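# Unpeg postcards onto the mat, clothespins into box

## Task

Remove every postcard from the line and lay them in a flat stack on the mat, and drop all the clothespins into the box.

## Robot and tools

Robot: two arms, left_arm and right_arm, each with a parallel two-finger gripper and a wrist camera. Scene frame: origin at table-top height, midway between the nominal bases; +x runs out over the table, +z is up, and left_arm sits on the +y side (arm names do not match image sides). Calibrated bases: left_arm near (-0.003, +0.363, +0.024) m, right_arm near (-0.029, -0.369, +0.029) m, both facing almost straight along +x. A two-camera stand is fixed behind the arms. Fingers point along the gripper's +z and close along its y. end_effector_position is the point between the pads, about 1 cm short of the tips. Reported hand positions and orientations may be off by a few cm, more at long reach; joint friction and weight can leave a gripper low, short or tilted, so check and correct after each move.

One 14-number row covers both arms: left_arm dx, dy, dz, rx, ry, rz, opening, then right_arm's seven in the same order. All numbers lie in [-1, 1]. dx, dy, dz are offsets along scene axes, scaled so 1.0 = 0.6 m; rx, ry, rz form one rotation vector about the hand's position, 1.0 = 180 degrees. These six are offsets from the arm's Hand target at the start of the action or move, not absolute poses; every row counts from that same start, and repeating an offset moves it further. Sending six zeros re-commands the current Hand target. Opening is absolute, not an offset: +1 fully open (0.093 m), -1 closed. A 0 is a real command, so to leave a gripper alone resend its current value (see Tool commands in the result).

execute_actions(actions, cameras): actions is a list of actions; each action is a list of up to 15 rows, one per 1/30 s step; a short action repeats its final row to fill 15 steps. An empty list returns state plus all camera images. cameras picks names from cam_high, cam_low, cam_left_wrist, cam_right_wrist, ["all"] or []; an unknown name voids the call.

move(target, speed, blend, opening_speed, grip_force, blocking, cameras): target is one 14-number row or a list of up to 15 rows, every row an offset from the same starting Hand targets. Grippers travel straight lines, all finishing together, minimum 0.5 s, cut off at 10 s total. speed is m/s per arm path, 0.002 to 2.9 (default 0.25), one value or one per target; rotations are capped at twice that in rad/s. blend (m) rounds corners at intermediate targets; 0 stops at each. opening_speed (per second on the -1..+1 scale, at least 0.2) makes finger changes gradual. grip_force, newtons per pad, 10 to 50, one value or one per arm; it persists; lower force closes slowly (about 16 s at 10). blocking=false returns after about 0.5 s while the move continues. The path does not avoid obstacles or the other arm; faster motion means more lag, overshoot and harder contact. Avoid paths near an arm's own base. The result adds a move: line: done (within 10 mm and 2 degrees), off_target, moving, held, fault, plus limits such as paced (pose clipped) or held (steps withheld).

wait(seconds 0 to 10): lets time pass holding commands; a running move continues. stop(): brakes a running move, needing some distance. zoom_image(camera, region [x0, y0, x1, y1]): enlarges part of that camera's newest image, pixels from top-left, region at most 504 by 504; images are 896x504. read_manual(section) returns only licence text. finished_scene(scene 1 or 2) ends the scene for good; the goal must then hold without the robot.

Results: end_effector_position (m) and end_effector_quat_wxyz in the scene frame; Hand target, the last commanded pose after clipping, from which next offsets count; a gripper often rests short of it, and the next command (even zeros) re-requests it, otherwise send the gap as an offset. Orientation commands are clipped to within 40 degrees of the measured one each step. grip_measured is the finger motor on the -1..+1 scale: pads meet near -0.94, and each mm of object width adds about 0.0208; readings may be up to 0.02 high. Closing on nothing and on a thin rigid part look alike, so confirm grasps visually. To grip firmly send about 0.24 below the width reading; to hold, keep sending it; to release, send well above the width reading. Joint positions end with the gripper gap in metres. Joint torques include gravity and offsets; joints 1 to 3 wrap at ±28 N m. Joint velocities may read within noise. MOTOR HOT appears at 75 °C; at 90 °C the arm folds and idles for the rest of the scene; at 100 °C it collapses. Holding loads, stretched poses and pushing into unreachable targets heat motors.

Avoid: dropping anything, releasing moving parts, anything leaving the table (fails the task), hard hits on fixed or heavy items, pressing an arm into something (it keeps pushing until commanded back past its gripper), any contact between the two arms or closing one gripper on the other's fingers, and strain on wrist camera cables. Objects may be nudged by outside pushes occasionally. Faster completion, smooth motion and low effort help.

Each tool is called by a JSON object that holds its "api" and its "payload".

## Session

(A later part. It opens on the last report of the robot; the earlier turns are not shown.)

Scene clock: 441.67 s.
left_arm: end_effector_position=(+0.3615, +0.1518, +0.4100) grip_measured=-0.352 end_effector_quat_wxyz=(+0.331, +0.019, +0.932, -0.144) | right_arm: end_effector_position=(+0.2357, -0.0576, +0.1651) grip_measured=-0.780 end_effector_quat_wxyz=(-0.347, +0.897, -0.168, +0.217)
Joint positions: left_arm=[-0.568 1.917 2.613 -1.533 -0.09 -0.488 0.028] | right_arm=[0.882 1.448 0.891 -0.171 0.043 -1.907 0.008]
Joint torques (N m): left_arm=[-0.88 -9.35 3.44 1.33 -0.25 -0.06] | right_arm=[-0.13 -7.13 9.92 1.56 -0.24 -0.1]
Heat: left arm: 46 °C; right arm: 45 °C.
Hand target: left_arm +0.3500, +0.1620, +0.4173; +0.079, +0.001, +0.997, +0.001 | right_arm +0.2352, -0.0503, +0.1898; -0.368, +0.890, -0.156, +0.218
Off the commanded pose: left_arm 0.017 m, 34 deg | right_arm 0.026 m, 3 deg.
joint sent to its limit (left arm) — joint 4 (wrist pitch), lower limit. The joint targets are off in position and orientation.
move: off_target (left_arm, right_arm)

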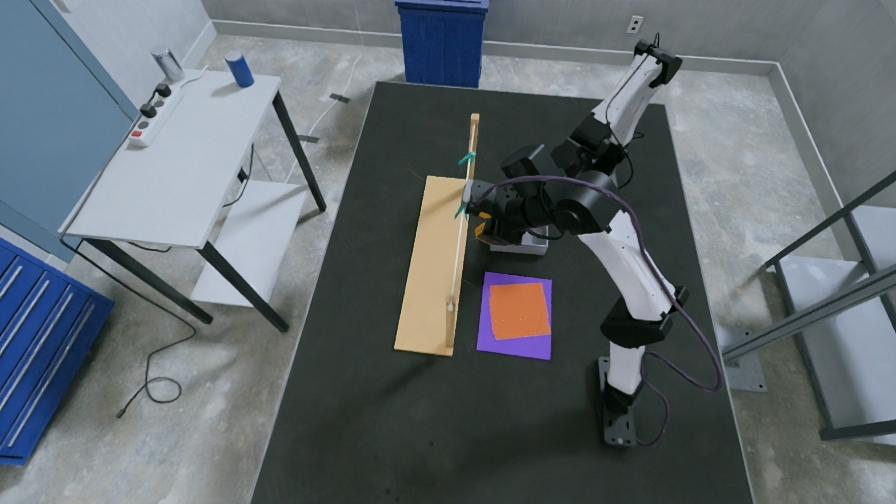

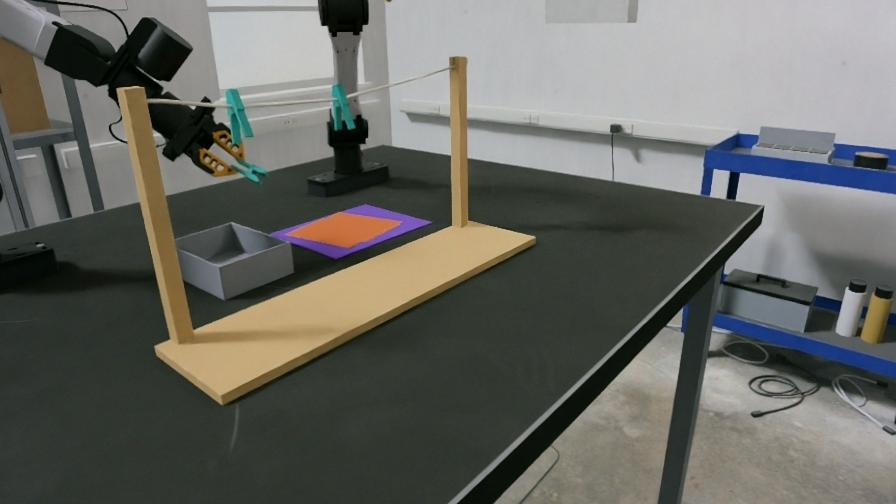

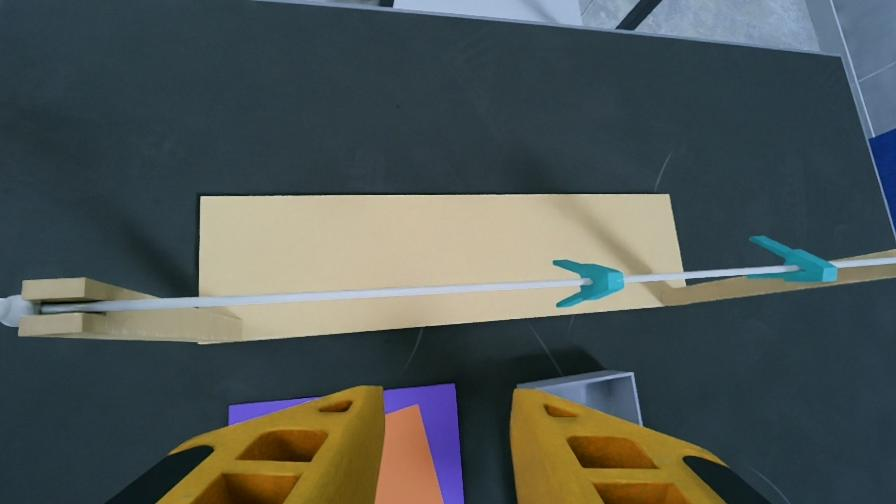

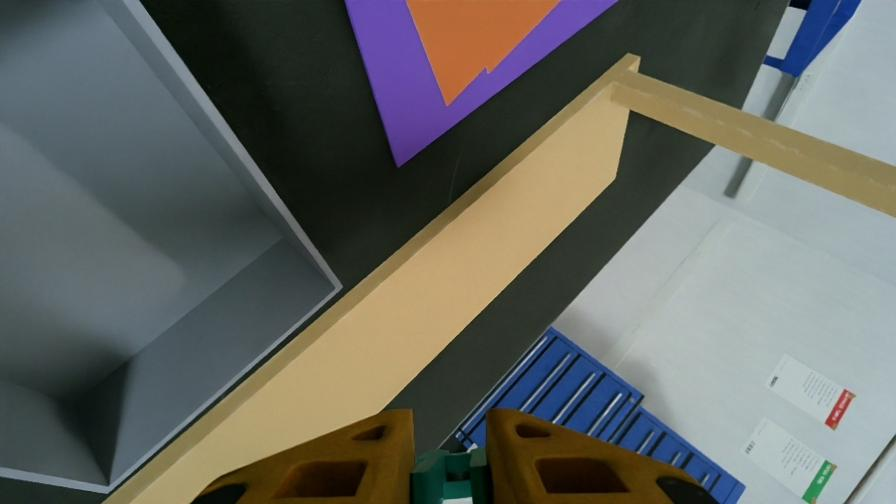

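{"api": "move", "payload": {"target": [0,0,0,0,0,0,-0.35,0,0.0,-0.14,0,0,0,-1], "speed": 0.15, "cameras": ["all"]}}

{"api": "zoom_image", "payload": {"camera": "cam_low", "region": [130, 80, 350, 320]}}

Scene clock: 443.73 s.
left_arm: end_effector_position=(+0.3615, +0.1518, +0.4100) grip_measured=-0.352 end_effector_quat_wxyz=(+0.331, +0.019, +0.932, -0.144) | right_arm: end_effector_position=(+0.2328, -0.0612, +0.0955) grip_measured=-0.780 end_effector_quat_wxyz=(-0.338, +0.901, -0.168, +0.212)
Joint positions: left_arm=[-0.568 1.917 2.613 -1.533 -0.09 -0.488 0.028] | right_arm=[0.882 1.574 0.716 0.107 0.043 -1.907 0.008]
Joint torques (N m): left_arm=[-0.87 -9.35 3.41 1.32 -0.25 -0.07] | right_arm=[-0.09 -5.37 4.82 2.48 -0.23 -0.08]
Heat: left arm: 45 °C; right arm: 45 °C.
Hand target: left_arm +0.3500, +0.1620, +0.4173; +0.079, +0.001, +0.997, +0.001 | right_arm +0.2352, -0.0503, +0.1058; -0.368, +0.890, -0.156, +0.218
Off the commanded pose: left_arm 0.017 m, 34 deg | right_arm 0.015 m, 4 deg.
joint sent to its limit (left arm) — joint 4 (wrist pitch), lower limit. The joint targets are off in position and orientation.
move: off_target (left_arm, right_arm)

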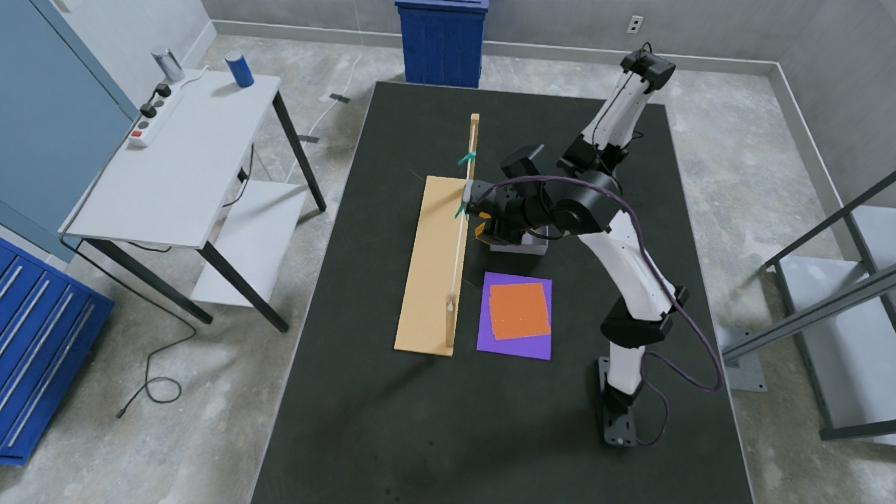

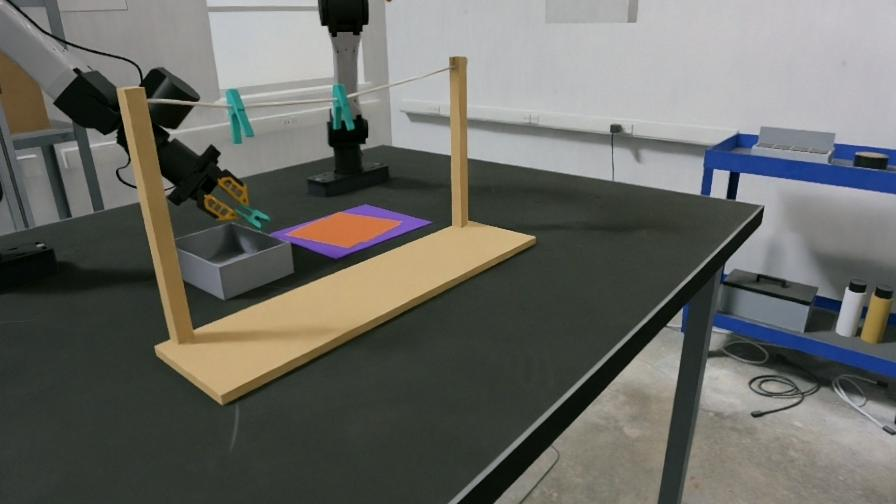

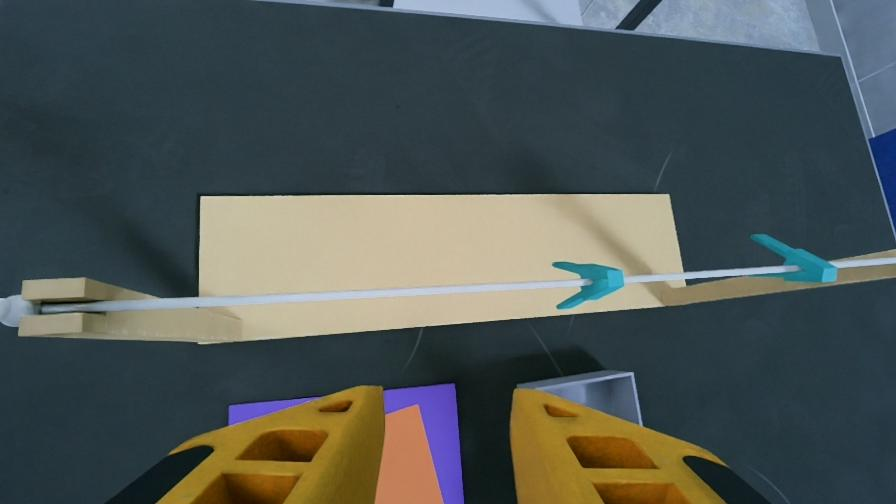

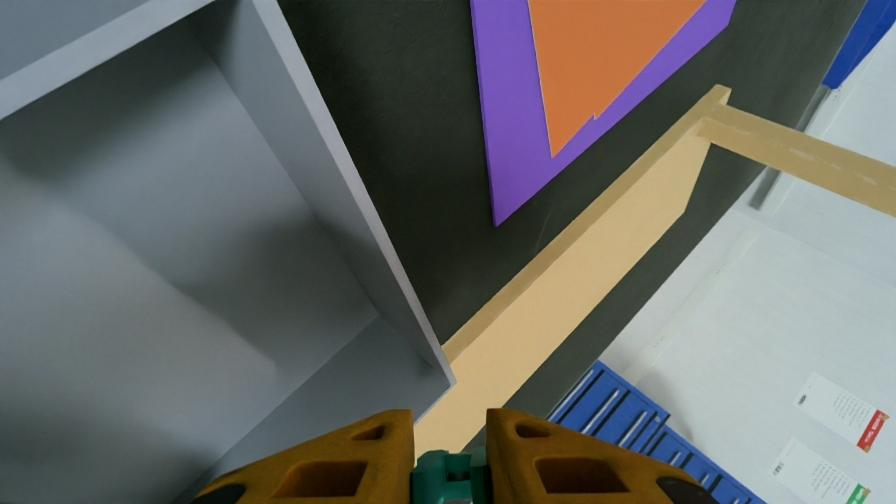

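Scaled by 2.100 from the camera's 896x504 image, which has a finer 1280x720 frame.

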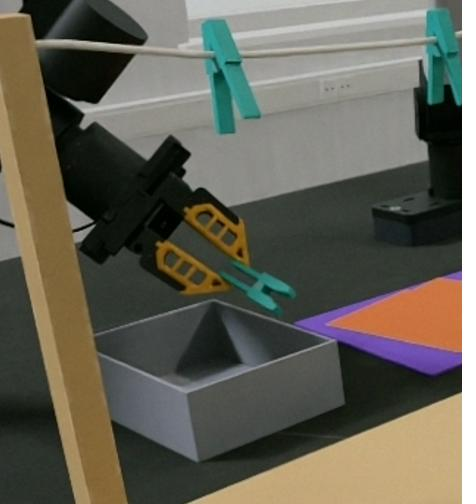

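{"api": "move", "payload": {"target": [0,0,0,0,0,0,-0.35,-0.04,-0.1,-0.02,0,0,0,-1], "speed": 0.15, "cameras": ["cam_right_wrist","cam_low"]}}

{"api": "zoom_image", "payload": {"camera": "cam_low", "region": [130, 80, 350, 320]}}

Scene clock: 445.53 s.
left_arm: end_effector_position=(+0.3615, +0.1518, +0.4100) grip_measured=-0.352 end_effector_quat_wxyz=(+0.331, +0.019, +0.932, -0.144) | right_arm: end_effector_position=(+0.2076, -0.1212, +0.0760) grip_measured=-0.780 end_effector_quat_wxyz=(-0.330, +0.906, -0.170, +0.205)
Joint positions: left_arm=[-0.568 1.917 2.613 -1.533 -0.09 -0.488 0.028] | right_arm=[0.796 1.385 0.474 0.138 -0.022 -1.964 0.008]
Joint torques (N m): left_arm=[-0.92 -9.37 3.47 1.33 -0.24 -0.06] | right_arm=[-0.23 -5.71 4.51 2.44 -0.27 -0.09]
Heat: left arm: 45 °C; right arm: 45 °C.
Hand target: left_arm +0.3500, +0.1620, +0.4173; +0.079, +0.001, +0.997, +0.001 | right_arm +0.2112, -0.1103, +0.0938; -0.368, +0.890, -0.156, +0.218
Off the commanded pose: left_arm 0.017 m, 34 deg | right_arm 0.021 m, 5 deg.
joint sent to its limit (left arm) — joint 4 (wrist pitch), lower limit. The joint targets are off in position and orientation.
move: off_target (left_arm, right_arm)
Images, in order (width x height): cam_low 896x504, cam_right_wrist 896x504.

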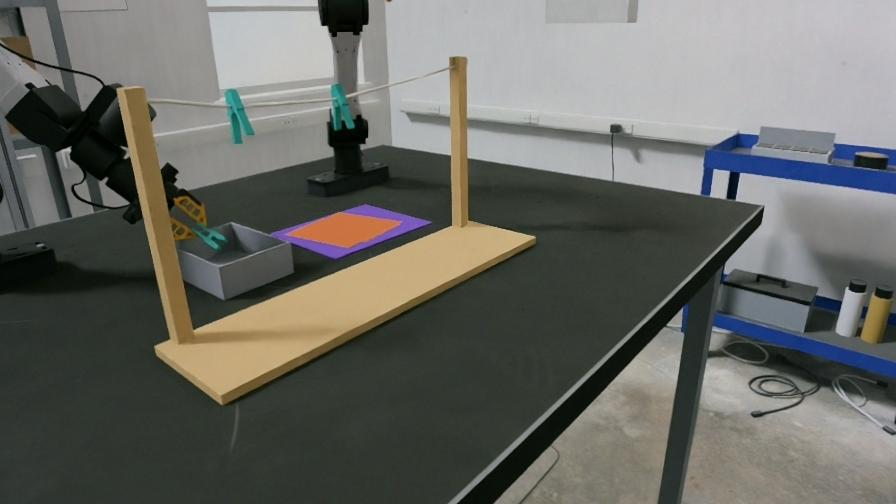

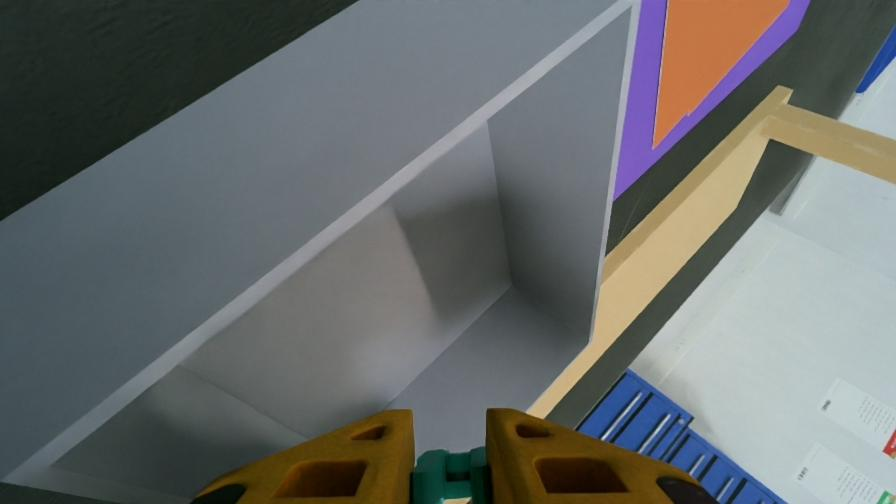

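Scaled by 2.100 from the camera's 896x504 image, which has a finer 1280x720 frame.

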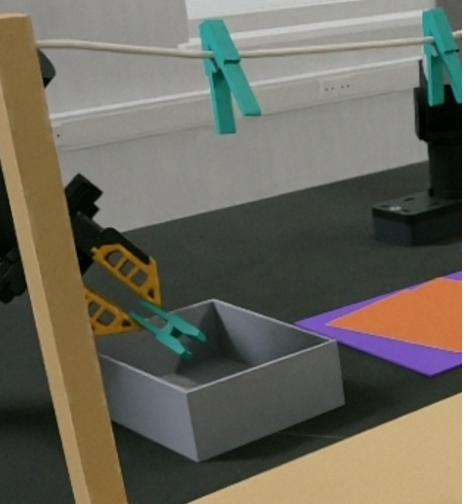

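{"api": "move", "payload": {"target": [[0,0,0,0,0,0,-0.35,0.015,0.04,-0.01,0,0,0,-1],[0,0,0,0,0,0,-0.35,0.015,0.04,-0.02,0,0,0,-0.4],[0,0,0,0,0,0,-0.35,-0.06,-0.04,0.12,0,0,0,-0.4]], "speed": 0.12, "opening_speed": 0.8, "cameras": ["all"]}}

{"api": "zoom_image", "payload": {"camera": "cam_low", "region": [130, 80, 350, 320]}}

Scene clock: 451.00 s.
left_arm: end_effector_position=(+0.3615, +0.1518, +0.4100) grip_measured=-0.352 end_effector_quat_wxyz=(+0.331, +0.019, +0.932, -0.144) | right_arm: end_effector_position=(+0.1739, -0.1396, +0.1478) grip_measured=-0.400 end_effector_quat_wxyz=(-0.357, +0.896, -0.152, +0.214)
Joint positions: left_arm=[-0.568 1.917 2.613 -1.533 -0.09 -0.488 0.028] | right_arm=[0.833 0.999 0.525 -0.238 -0.022 -1.961 0.026]
Joint torques (N m): left_arm=[-0.88 -9.32 3.48 1.32 -0.25 -0.06] | right_arm=[0.65 -2.4 9.99 1.56 0.11 0.2]
Heat: left arm: 45 °C; right arm: 45 °C.
Hand target: left_arm +0.3500, +0.1620, +0.4173; +0.079, +0.001, +0.997, +0.001 | right_arm +0.1752, -0.1343, +0.1658; -0.368, +0.890, -0.156, +0.218
Off the commanded pose: left_arm 0.017 m, 34 deg | right_arm 0.019 m, 2 deg.
joint sent to its limit (left arm) — joint 4 (wrist pitch), lower limit. The joint targets are off in position and orientation.
move: off_target (left_arm, right_arm); target 2's new opening was sent with right_arm's hand 0.031 m and 6 deg from that target

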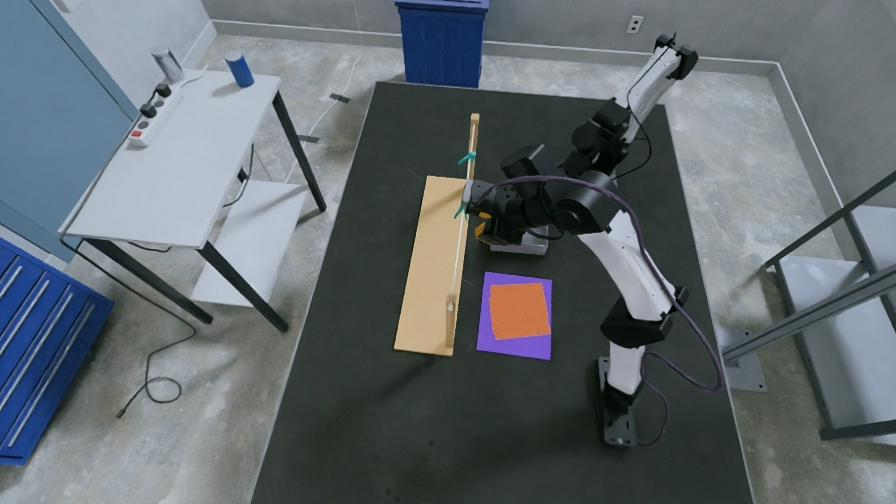

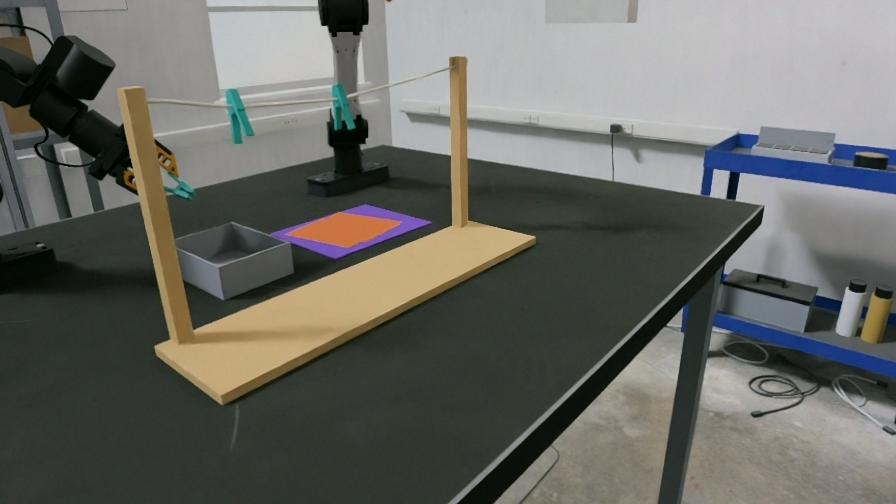

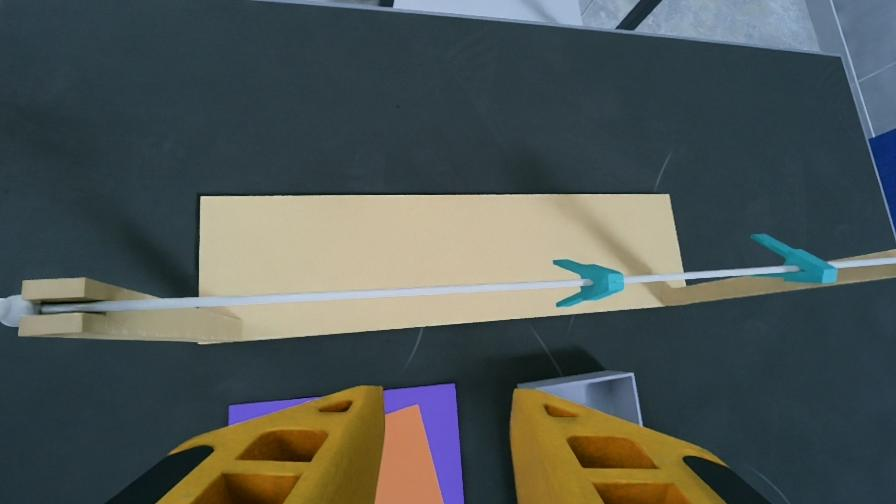

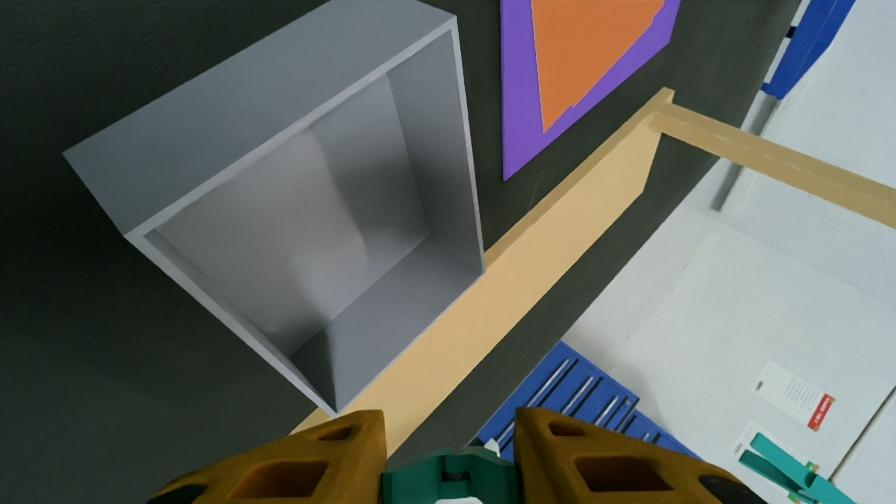

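Scaled by 2.100 from the camera's 896x504 image, which has a finer 1280x720 frame.

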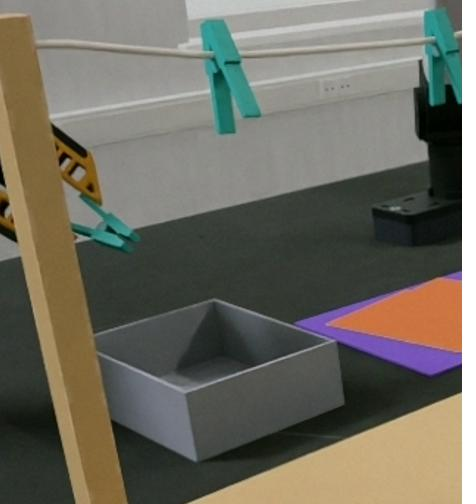

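{"api": "move", "payload": {"target": [[0,0,0,0,0,0,-0.35,0.075,0.08,-0.04,0,0,0,-0.4],[0,0,0,0,0,0,-0.35,0.075,0.08,-0.13,0,0,0,-0.4]], "speed": 0.12, "blend": 0.02, "cameras": ["cam_low","cam_right_wrist"]}}

{"api": "zoom_image", "payload": {"camera": "cam_low", "region": [130, 80, 350, 320]}}

Scene clock: 453.33 s.
left_arm: end_effector_position=(+0.3615, +0.1518, +0.4100) grip_measured=-0.352 end_effector_quat_wxyz=(+0.331, +0.019, +0.932, -0.144) | right_arm: end_effector_position=(+0.2146, -0.0946, +0.0773) grip_measured=-0.400 end_effector_quat_wxyz=(-0.342, +0.904, -0.153, +0.204)
Joint positions: left_arm=[-0.568 1.917 2.613 -1.533 -0.09 -0.488 0.028] | right_arm=[0.833 1.483 0.54 0.193 -0.022 -1.961 0.026]
Joint torques (N m): left_arm=[-0.9 -9.31 3.52 1.31 -0.25 -0.06] | right_arm=[0.01 -4.22 4.56 2.48 0.03 0.14]
Heat: left arm: 44 °C; right arm: 45 °C.
Hand target: left_arm +0.3500, +0.1620, +0.4173; +0.079, +0.001, +0.997, +0.001 | right_arm +0.2202, -0.0863, +0.0878; -0.368, +0.890, -0.156, +0.218
Off the commanded pose: left_arm 0.017 m, 34 deg | right_arm 0.015 m, 4 deg.
joint sent to its limit (left arm) — joint 4 (wrist pitch), lower limit. The joint targets are off in position and orientation.
move: off_target (left_arm, right_arm)
Images, in order (width x height): cam_low 896x504, cam_right_wrist 896x504.

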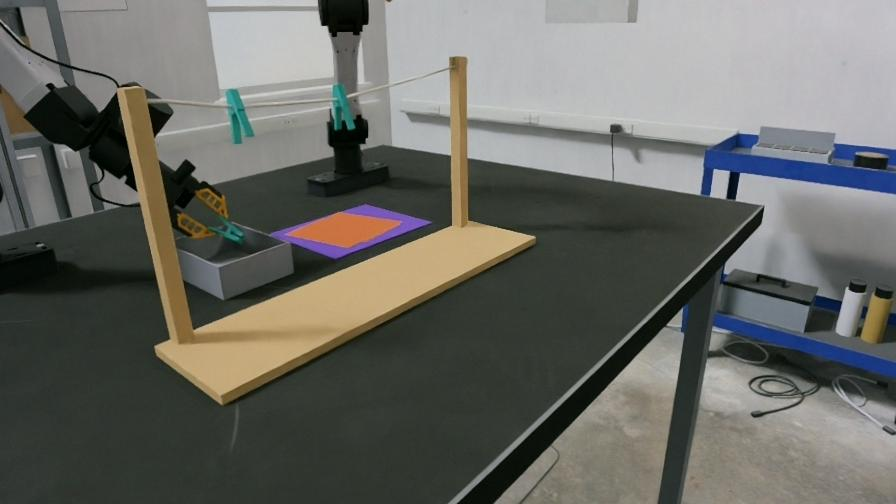

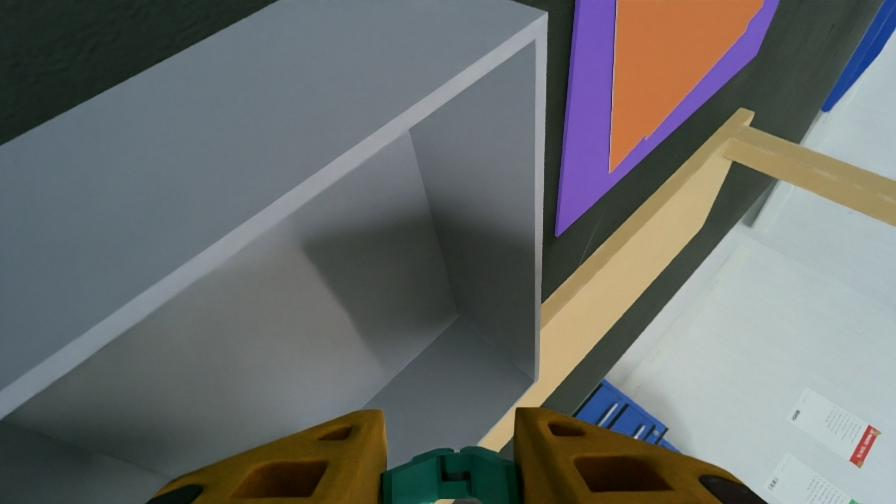

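Scaled by 2.100 from the camera's 896x504 image, which has a finer 1280x720 frame.

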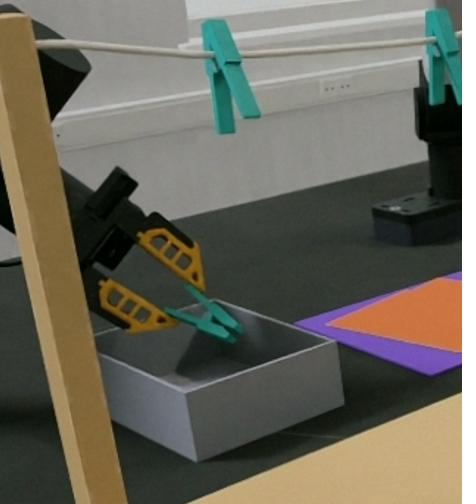

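Lower a little more and open.

{"api": "move", "payload": {"target": [0,0,0,0,0,0,-0.35,0,-0.01,-0.03,0,0,0,-0.4], "speed": 0.08}}

{"api": "move", "payload": {"target": [0,0,0,0,0,0,-0.35,0,0,0,0,0,0,0.1], "opening_speed": 1.2, "cameras": ["cam_low","cam_right_wrist"]}}

{"api": "zoom_image", "payload": {"camera": "cam_low", "region": [130, 80, 350, 320]}}

Scene clock: 454.73 s.
left_arm: end_effector_position=(+0.3615, +0.1518, +0.4100) grip_measured=-0.352 end_effector_quat_wxyz=(+0.331, +0.019, +0.932, -0.144) | right_arm: end_effector_position=(+0.2133, -0.0986, +0.0590) grip_measured=-0.400 end_effector_quat_wxyz=(-0.341, +0.904, -0.156, +0.205)
Joint positions: left_arm=[-0.568 1.917 2.613 -1.533 -0.09 -0.488 0.028] | right_arm=[0.829 1.537 0.491 0.294 -0.022 -1.961 0.026]
Joint torques (N m): left_arm=[-0.91 -9.32 3.41 1.31 -0.25 -0.06] | right_arm=[-0.29 -4.57 4.04 2.48 -0.11 0.05]
Heat: left arm: 44 °C; right arm: 45 °C.
Hand target: left_arm +0.3500, +0.1620, +0.4173; +0.079, +0.001, +0.997, +0.001 | right_arm +0.2202, -0.0923, +0.0698; -0.368, +0.890, -0.156, +0.218
Off the commanded pose: left_arm 0.017 m, 34 deg | right_arm 0.014 m, 4 deg.
joint sent to its limit (left arm) — joint 4 (wrist pitch), lower limit. The joint targets are off in position and orientation.
move: off_target (left_arm, right_arm)

Scene clock: 455.70 s.
left_arm: end_effector_position=(+0.3615, +0.1518, +0.4100) grip_measured=-0.352 end_effector_quat_wxyz=(+0.331, +0.019, +0.932, -0.144) | right_arm: end_effector_position=(+0.2176, -0.0947, +0.0653) grip_measured=+0.097 end_effector_quat_wxyz=(-0.355, +0.897, -0.155, +0.214)
Joint positions: left_arm=[-0.568 1.917 2.613 -1.533 -0.09 -0.488 0.028] | right_arm=[0.827 1.537 0.491 0.329 -0.022 -1.961 0.05]
Joint torques (N m): left_arm=[-0.91 -9.36 3.44 1.31 -0.25 -0.05] | right_arm=[-0.34 -4.44 4.01 2.22 -0.08 0.04]
Heat: left arm: 44 °C; right arm: 45 °C.
Hand target: left_arm +0.3500, +0.1620, +0.4173; +0.079, +0.001, +0.997, +0.001 | right_arm +0.2202, -0.0923, +0.0698; -0.368, +0.890, -0.156, +0.218
Off the commanded pose: left_arm 0.017 m, 34 deg | right_arm 0.006 m, 2 deg.
joint sent to its limit (left arm) — joint 4 (wrist pitch), lower limit. The joint targets are off in position and orientation.
move: off_target (left_arm)
Images, in order (width x height): cam_low 896x504, cam_right_wrist 896x504.

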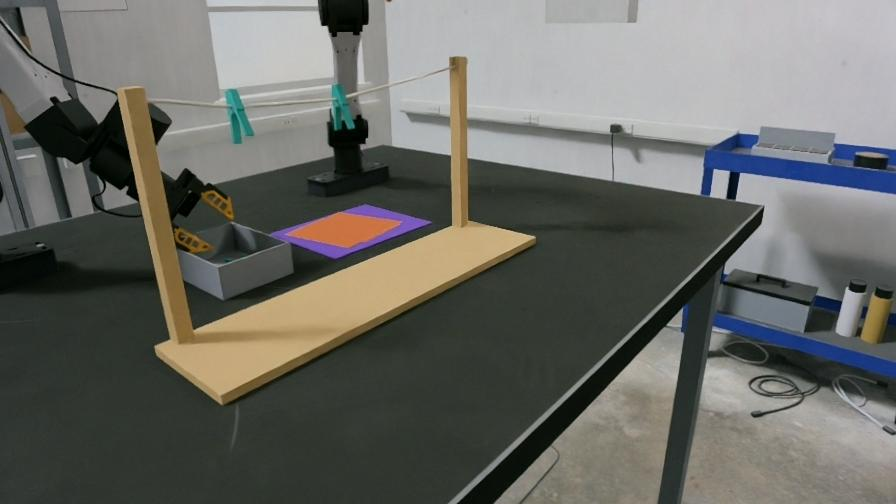

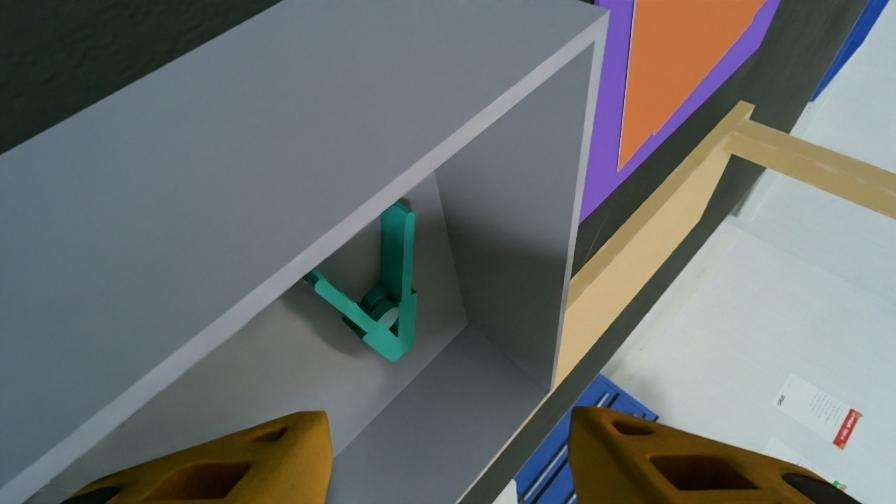

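Scaled by 2.100 from the camera's 896x504 image, which has a finer 1280x720 frame.

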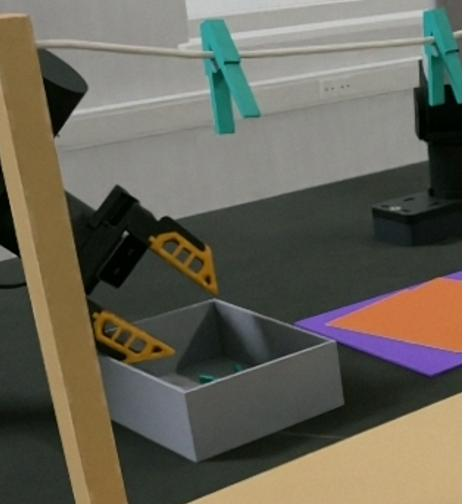

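{"api": "move", "payload": {"target": [[-0.1,-0.1,0,0,-0.2,0,0.2,-0.02,-0.02,0.15,0,0,0,0.2],[-0.06,-0.247,-0.14,0,-0.52,0,0.2,-0.167,-0.246,0.3,0,0,0,0.2]], "blend": [0.03,0], "speed": 0.2, "cameras": ["all"]}}

Scene clock: 462.43 s.
left_arm: end_effector_position=(+0.3147, +0.0153, +0.3303) grip_measured=+0.198 end_effector_quat_wxyz=(+0.770, +0.006, +0.637, +0.020) | right_arm: end_effector_position=(+0.1239, -0.2391, +0.2386) grip_measured=+0.197 end_effector_quat_wxyz=(-0.354, +0.886, -0.188, +0.233)
Joint positions: left_arm=[-1.168 1.866 1.108 1.22 -1.137 0.46 0.055] | right_arm=[0.566 0.532 0.778 -0.951 -0.163 -2.08 0.055]
Joint torques (N m): left_arm=[0.2 -6.57 4.94 1.92 0.51 0.17] | right_arm=[-0.03 1.09 9.03 1.53 -0.25 -0.09]
Heat: left arm: 44 °C; right arm: 44 °C.
Hand target: left_arm +0.3140, +0.0138, +0.3333; +0.781, +0.000, +0.625, +0.001 | right_arm +0.1200, -0.2399, +0.2498; -0.368, +0.890, -0.156, +0.218
Off the commanded pose: left_arm 0.003 m, 3 deg | right_arm 0.012 m, 4 deg.
joint sent to its limit (right arm) — joint 6 (wrist roll), lower limit. The joint targets are off in position and orientation.
move: off_target (left_arm, right_arm)

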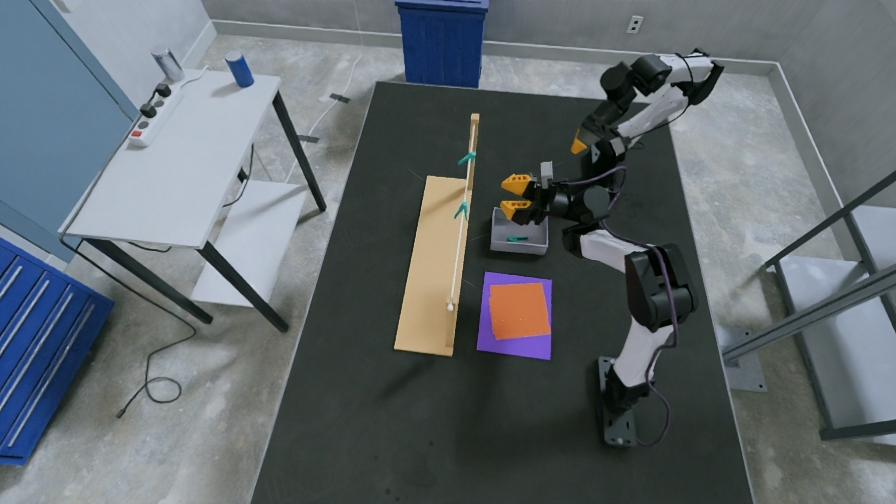

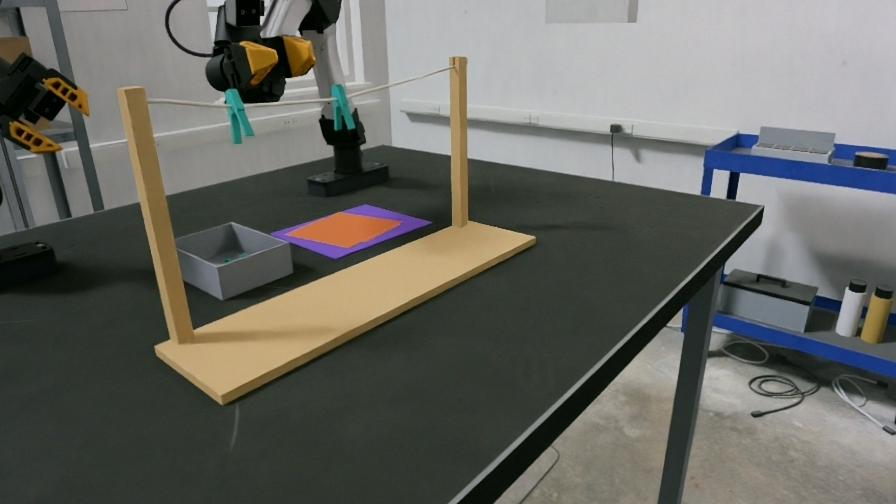

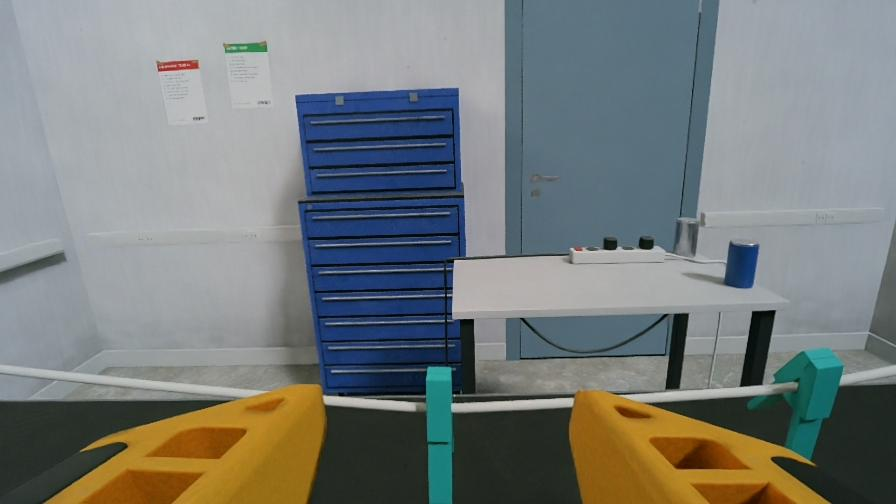

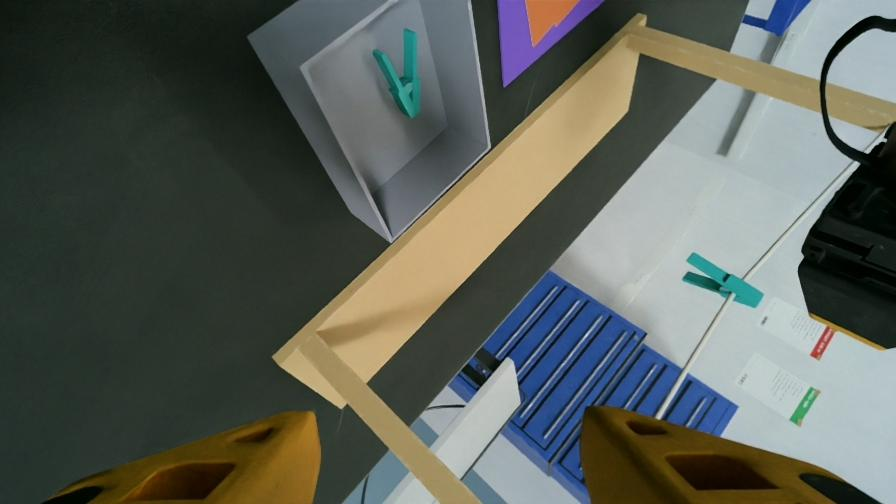

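{"api": "move", "payload": {"target": [[0.05,0.003,-0.05,0,0,0,0.2,0,0,0,0,0,0,0.2],[0.12,0.003,-0.05,0,0,0,0.2,0,0,0,0,0,0,0.2]], "blend": [0.01,0], "speed": 0.12, "cameras": ["cam_low","cam_left_wrist"]}}

{"api": "zoom_image", "payload": {"camera": "cam_low", "region": [180, 20, 480, 180]}}

Scene clock: 464.17 s.
left_arm: end_effector_position=(+0.3838, +0.0268, +0.2939) grip_measured=+0.198 end_effector_quat_wxyz=(+0.775, +0.003, +0.631, +0.025) | right_arm: end_effector_position=(+0.1239, -0.2391, +0.2386) grip_measured=+0.197 end_effector_quat_wxyz=(-0.354, +0.886, -0.188, +0.233)
Joint positions: left_arm=[-1.001 2.007 1.156 1.23 -0.99 0.357 0.055] | right_arm=[0.566 0.532 0.778 -0.951 -0.163 -2.08 0.055]
Joint torques (N m): left_arm=[-0.44 -7.42 8.77 1.39 0.4 -0.18] | right_arm=[-0.12 1.14 9.05 1.56 -0.24 -0.09]
Heat: left arm: 44 °C; right arm: 43 °C.
Hand target: left_arm +0.3860, +0.0156, +0.3033; +0.781, +0.000, +0.625, +0.001 | right_arm +0.1200, -0.2399, +0.2498; -0.368, +0.890, -0.156, +0.218
Off the commanded pose: left_arm 0.015 m, 3 deg | right_arm 0.012 m, 4 deg.
joint sent to its limit (right arm) — joint 6 (wrist roll), lower limit. The joint targets are off in position and orientation.
move: off_target (left_arm, right_arm)
Images, in order (width x height): cam_low 896x504, cam_left_wrist 896x504.

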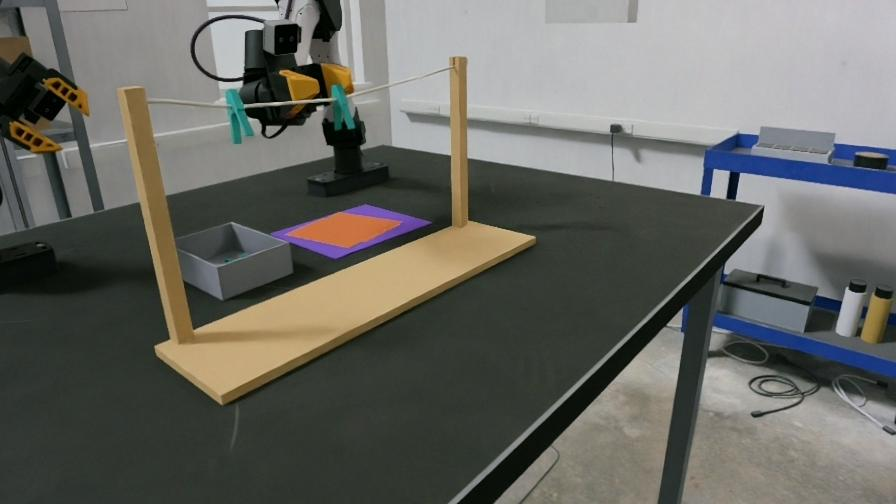

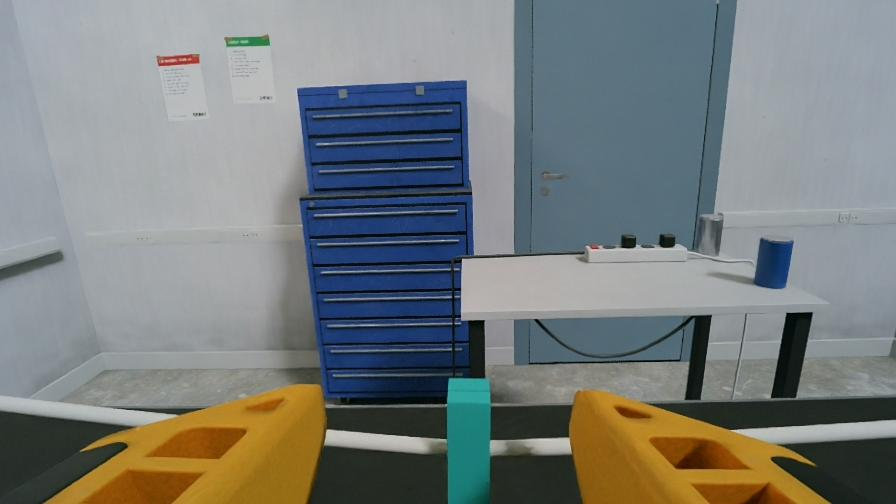

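Scaled by 1.680 from the camera's 896x504 image, which has a finer 1280x720 frame.

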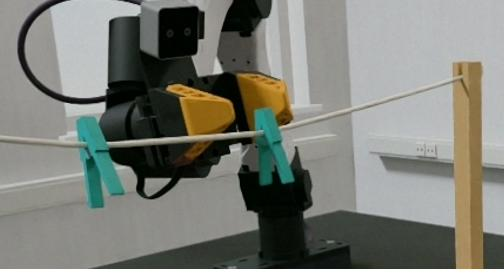

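{"api": "move", "payload": {"target": [0.042,-0.012,0.002,0,0,0,0.2,0,0,0,0,0,0,0.2], "speed": 0.08, "cameras": ["cam_low","cam_left_wrist"]}}

{"api": "zoom_image", "payload": {"camera": "cam_low", "region": [180, 20, 480, 180]}}

Scene clock: 465.93 s.
left_arm: end_effector_position=(+0.4076, +0.0196, +0.2977) grip_measured=+0.198 end_effector_quat_wxyz=(+0.778, -0.003, +0.627, +0.019) | right_arm: end_effector_position=(+0.1239, -0.2391, +0.2386) grip_measured=+0.197 end_effector_quat_wxyz=(-0.354, +0.886, -0.188, +0.233)
Joint positions: left_arm=[-0.962 2.064 1.256 1.183 -0.952 0.331 0.055] | right_arm=[0.566 0.532 0.778 -0.951 -0.163 -2.08 0.055]
Joint torques (N m): left_arm=[-0.1 -7.94 9.07 1.21 0.41 -0.18] | right_arm=[-0.08 1.1 9.06 1.55 -0.24 -0.09]
Heat: left arm: 44 °C; right arm: 43 °C.
Hand target: left_arm +0.4112, +0.0084, +0.3045; +0.781, +0.000, +0.625, +0.001 | right_arm +0.1200, -0.2399, +0.2498; -0.368, +0.890, -0.156, +0.218
Off the commanded pose: left_arm 0.014 m, 2 deg | right_arm 0.012 m, 4 deg.
joint sent to its limit (right arm) — joint 6 (wrist roll), lower limit. The joint targets are off in position and orientation.
move: off_target (left_arm, right_arm)
Images, in order (width x height): cam_low 896x504, cam_left_wrist 896x504.

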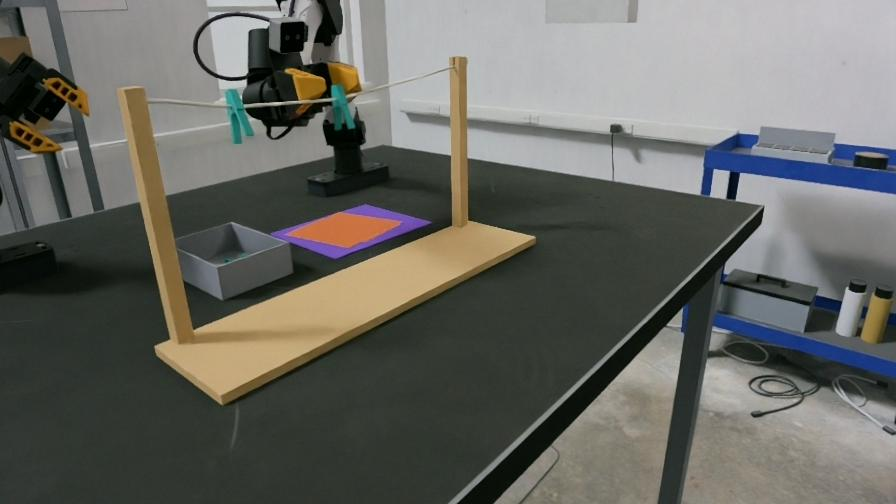

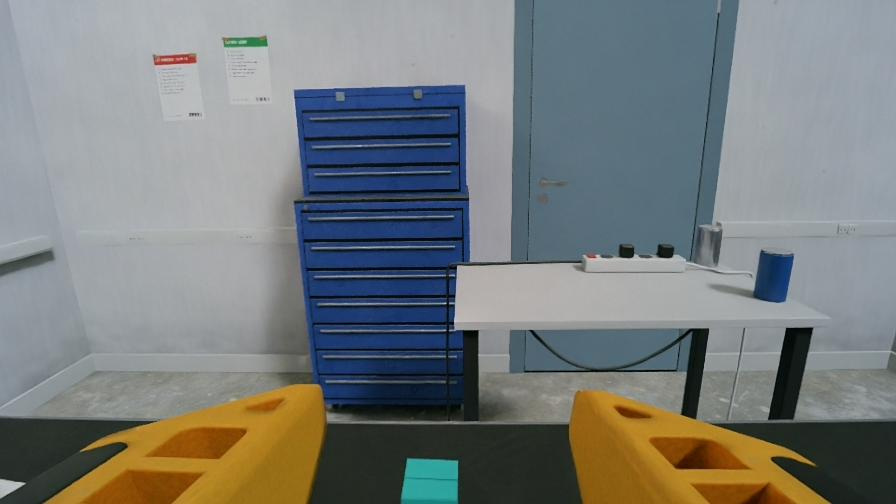

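Scaled by 1.680 from the camera's 896x504 image, which has a finer 1280x720 frame.

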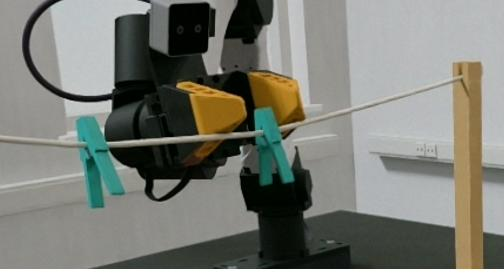

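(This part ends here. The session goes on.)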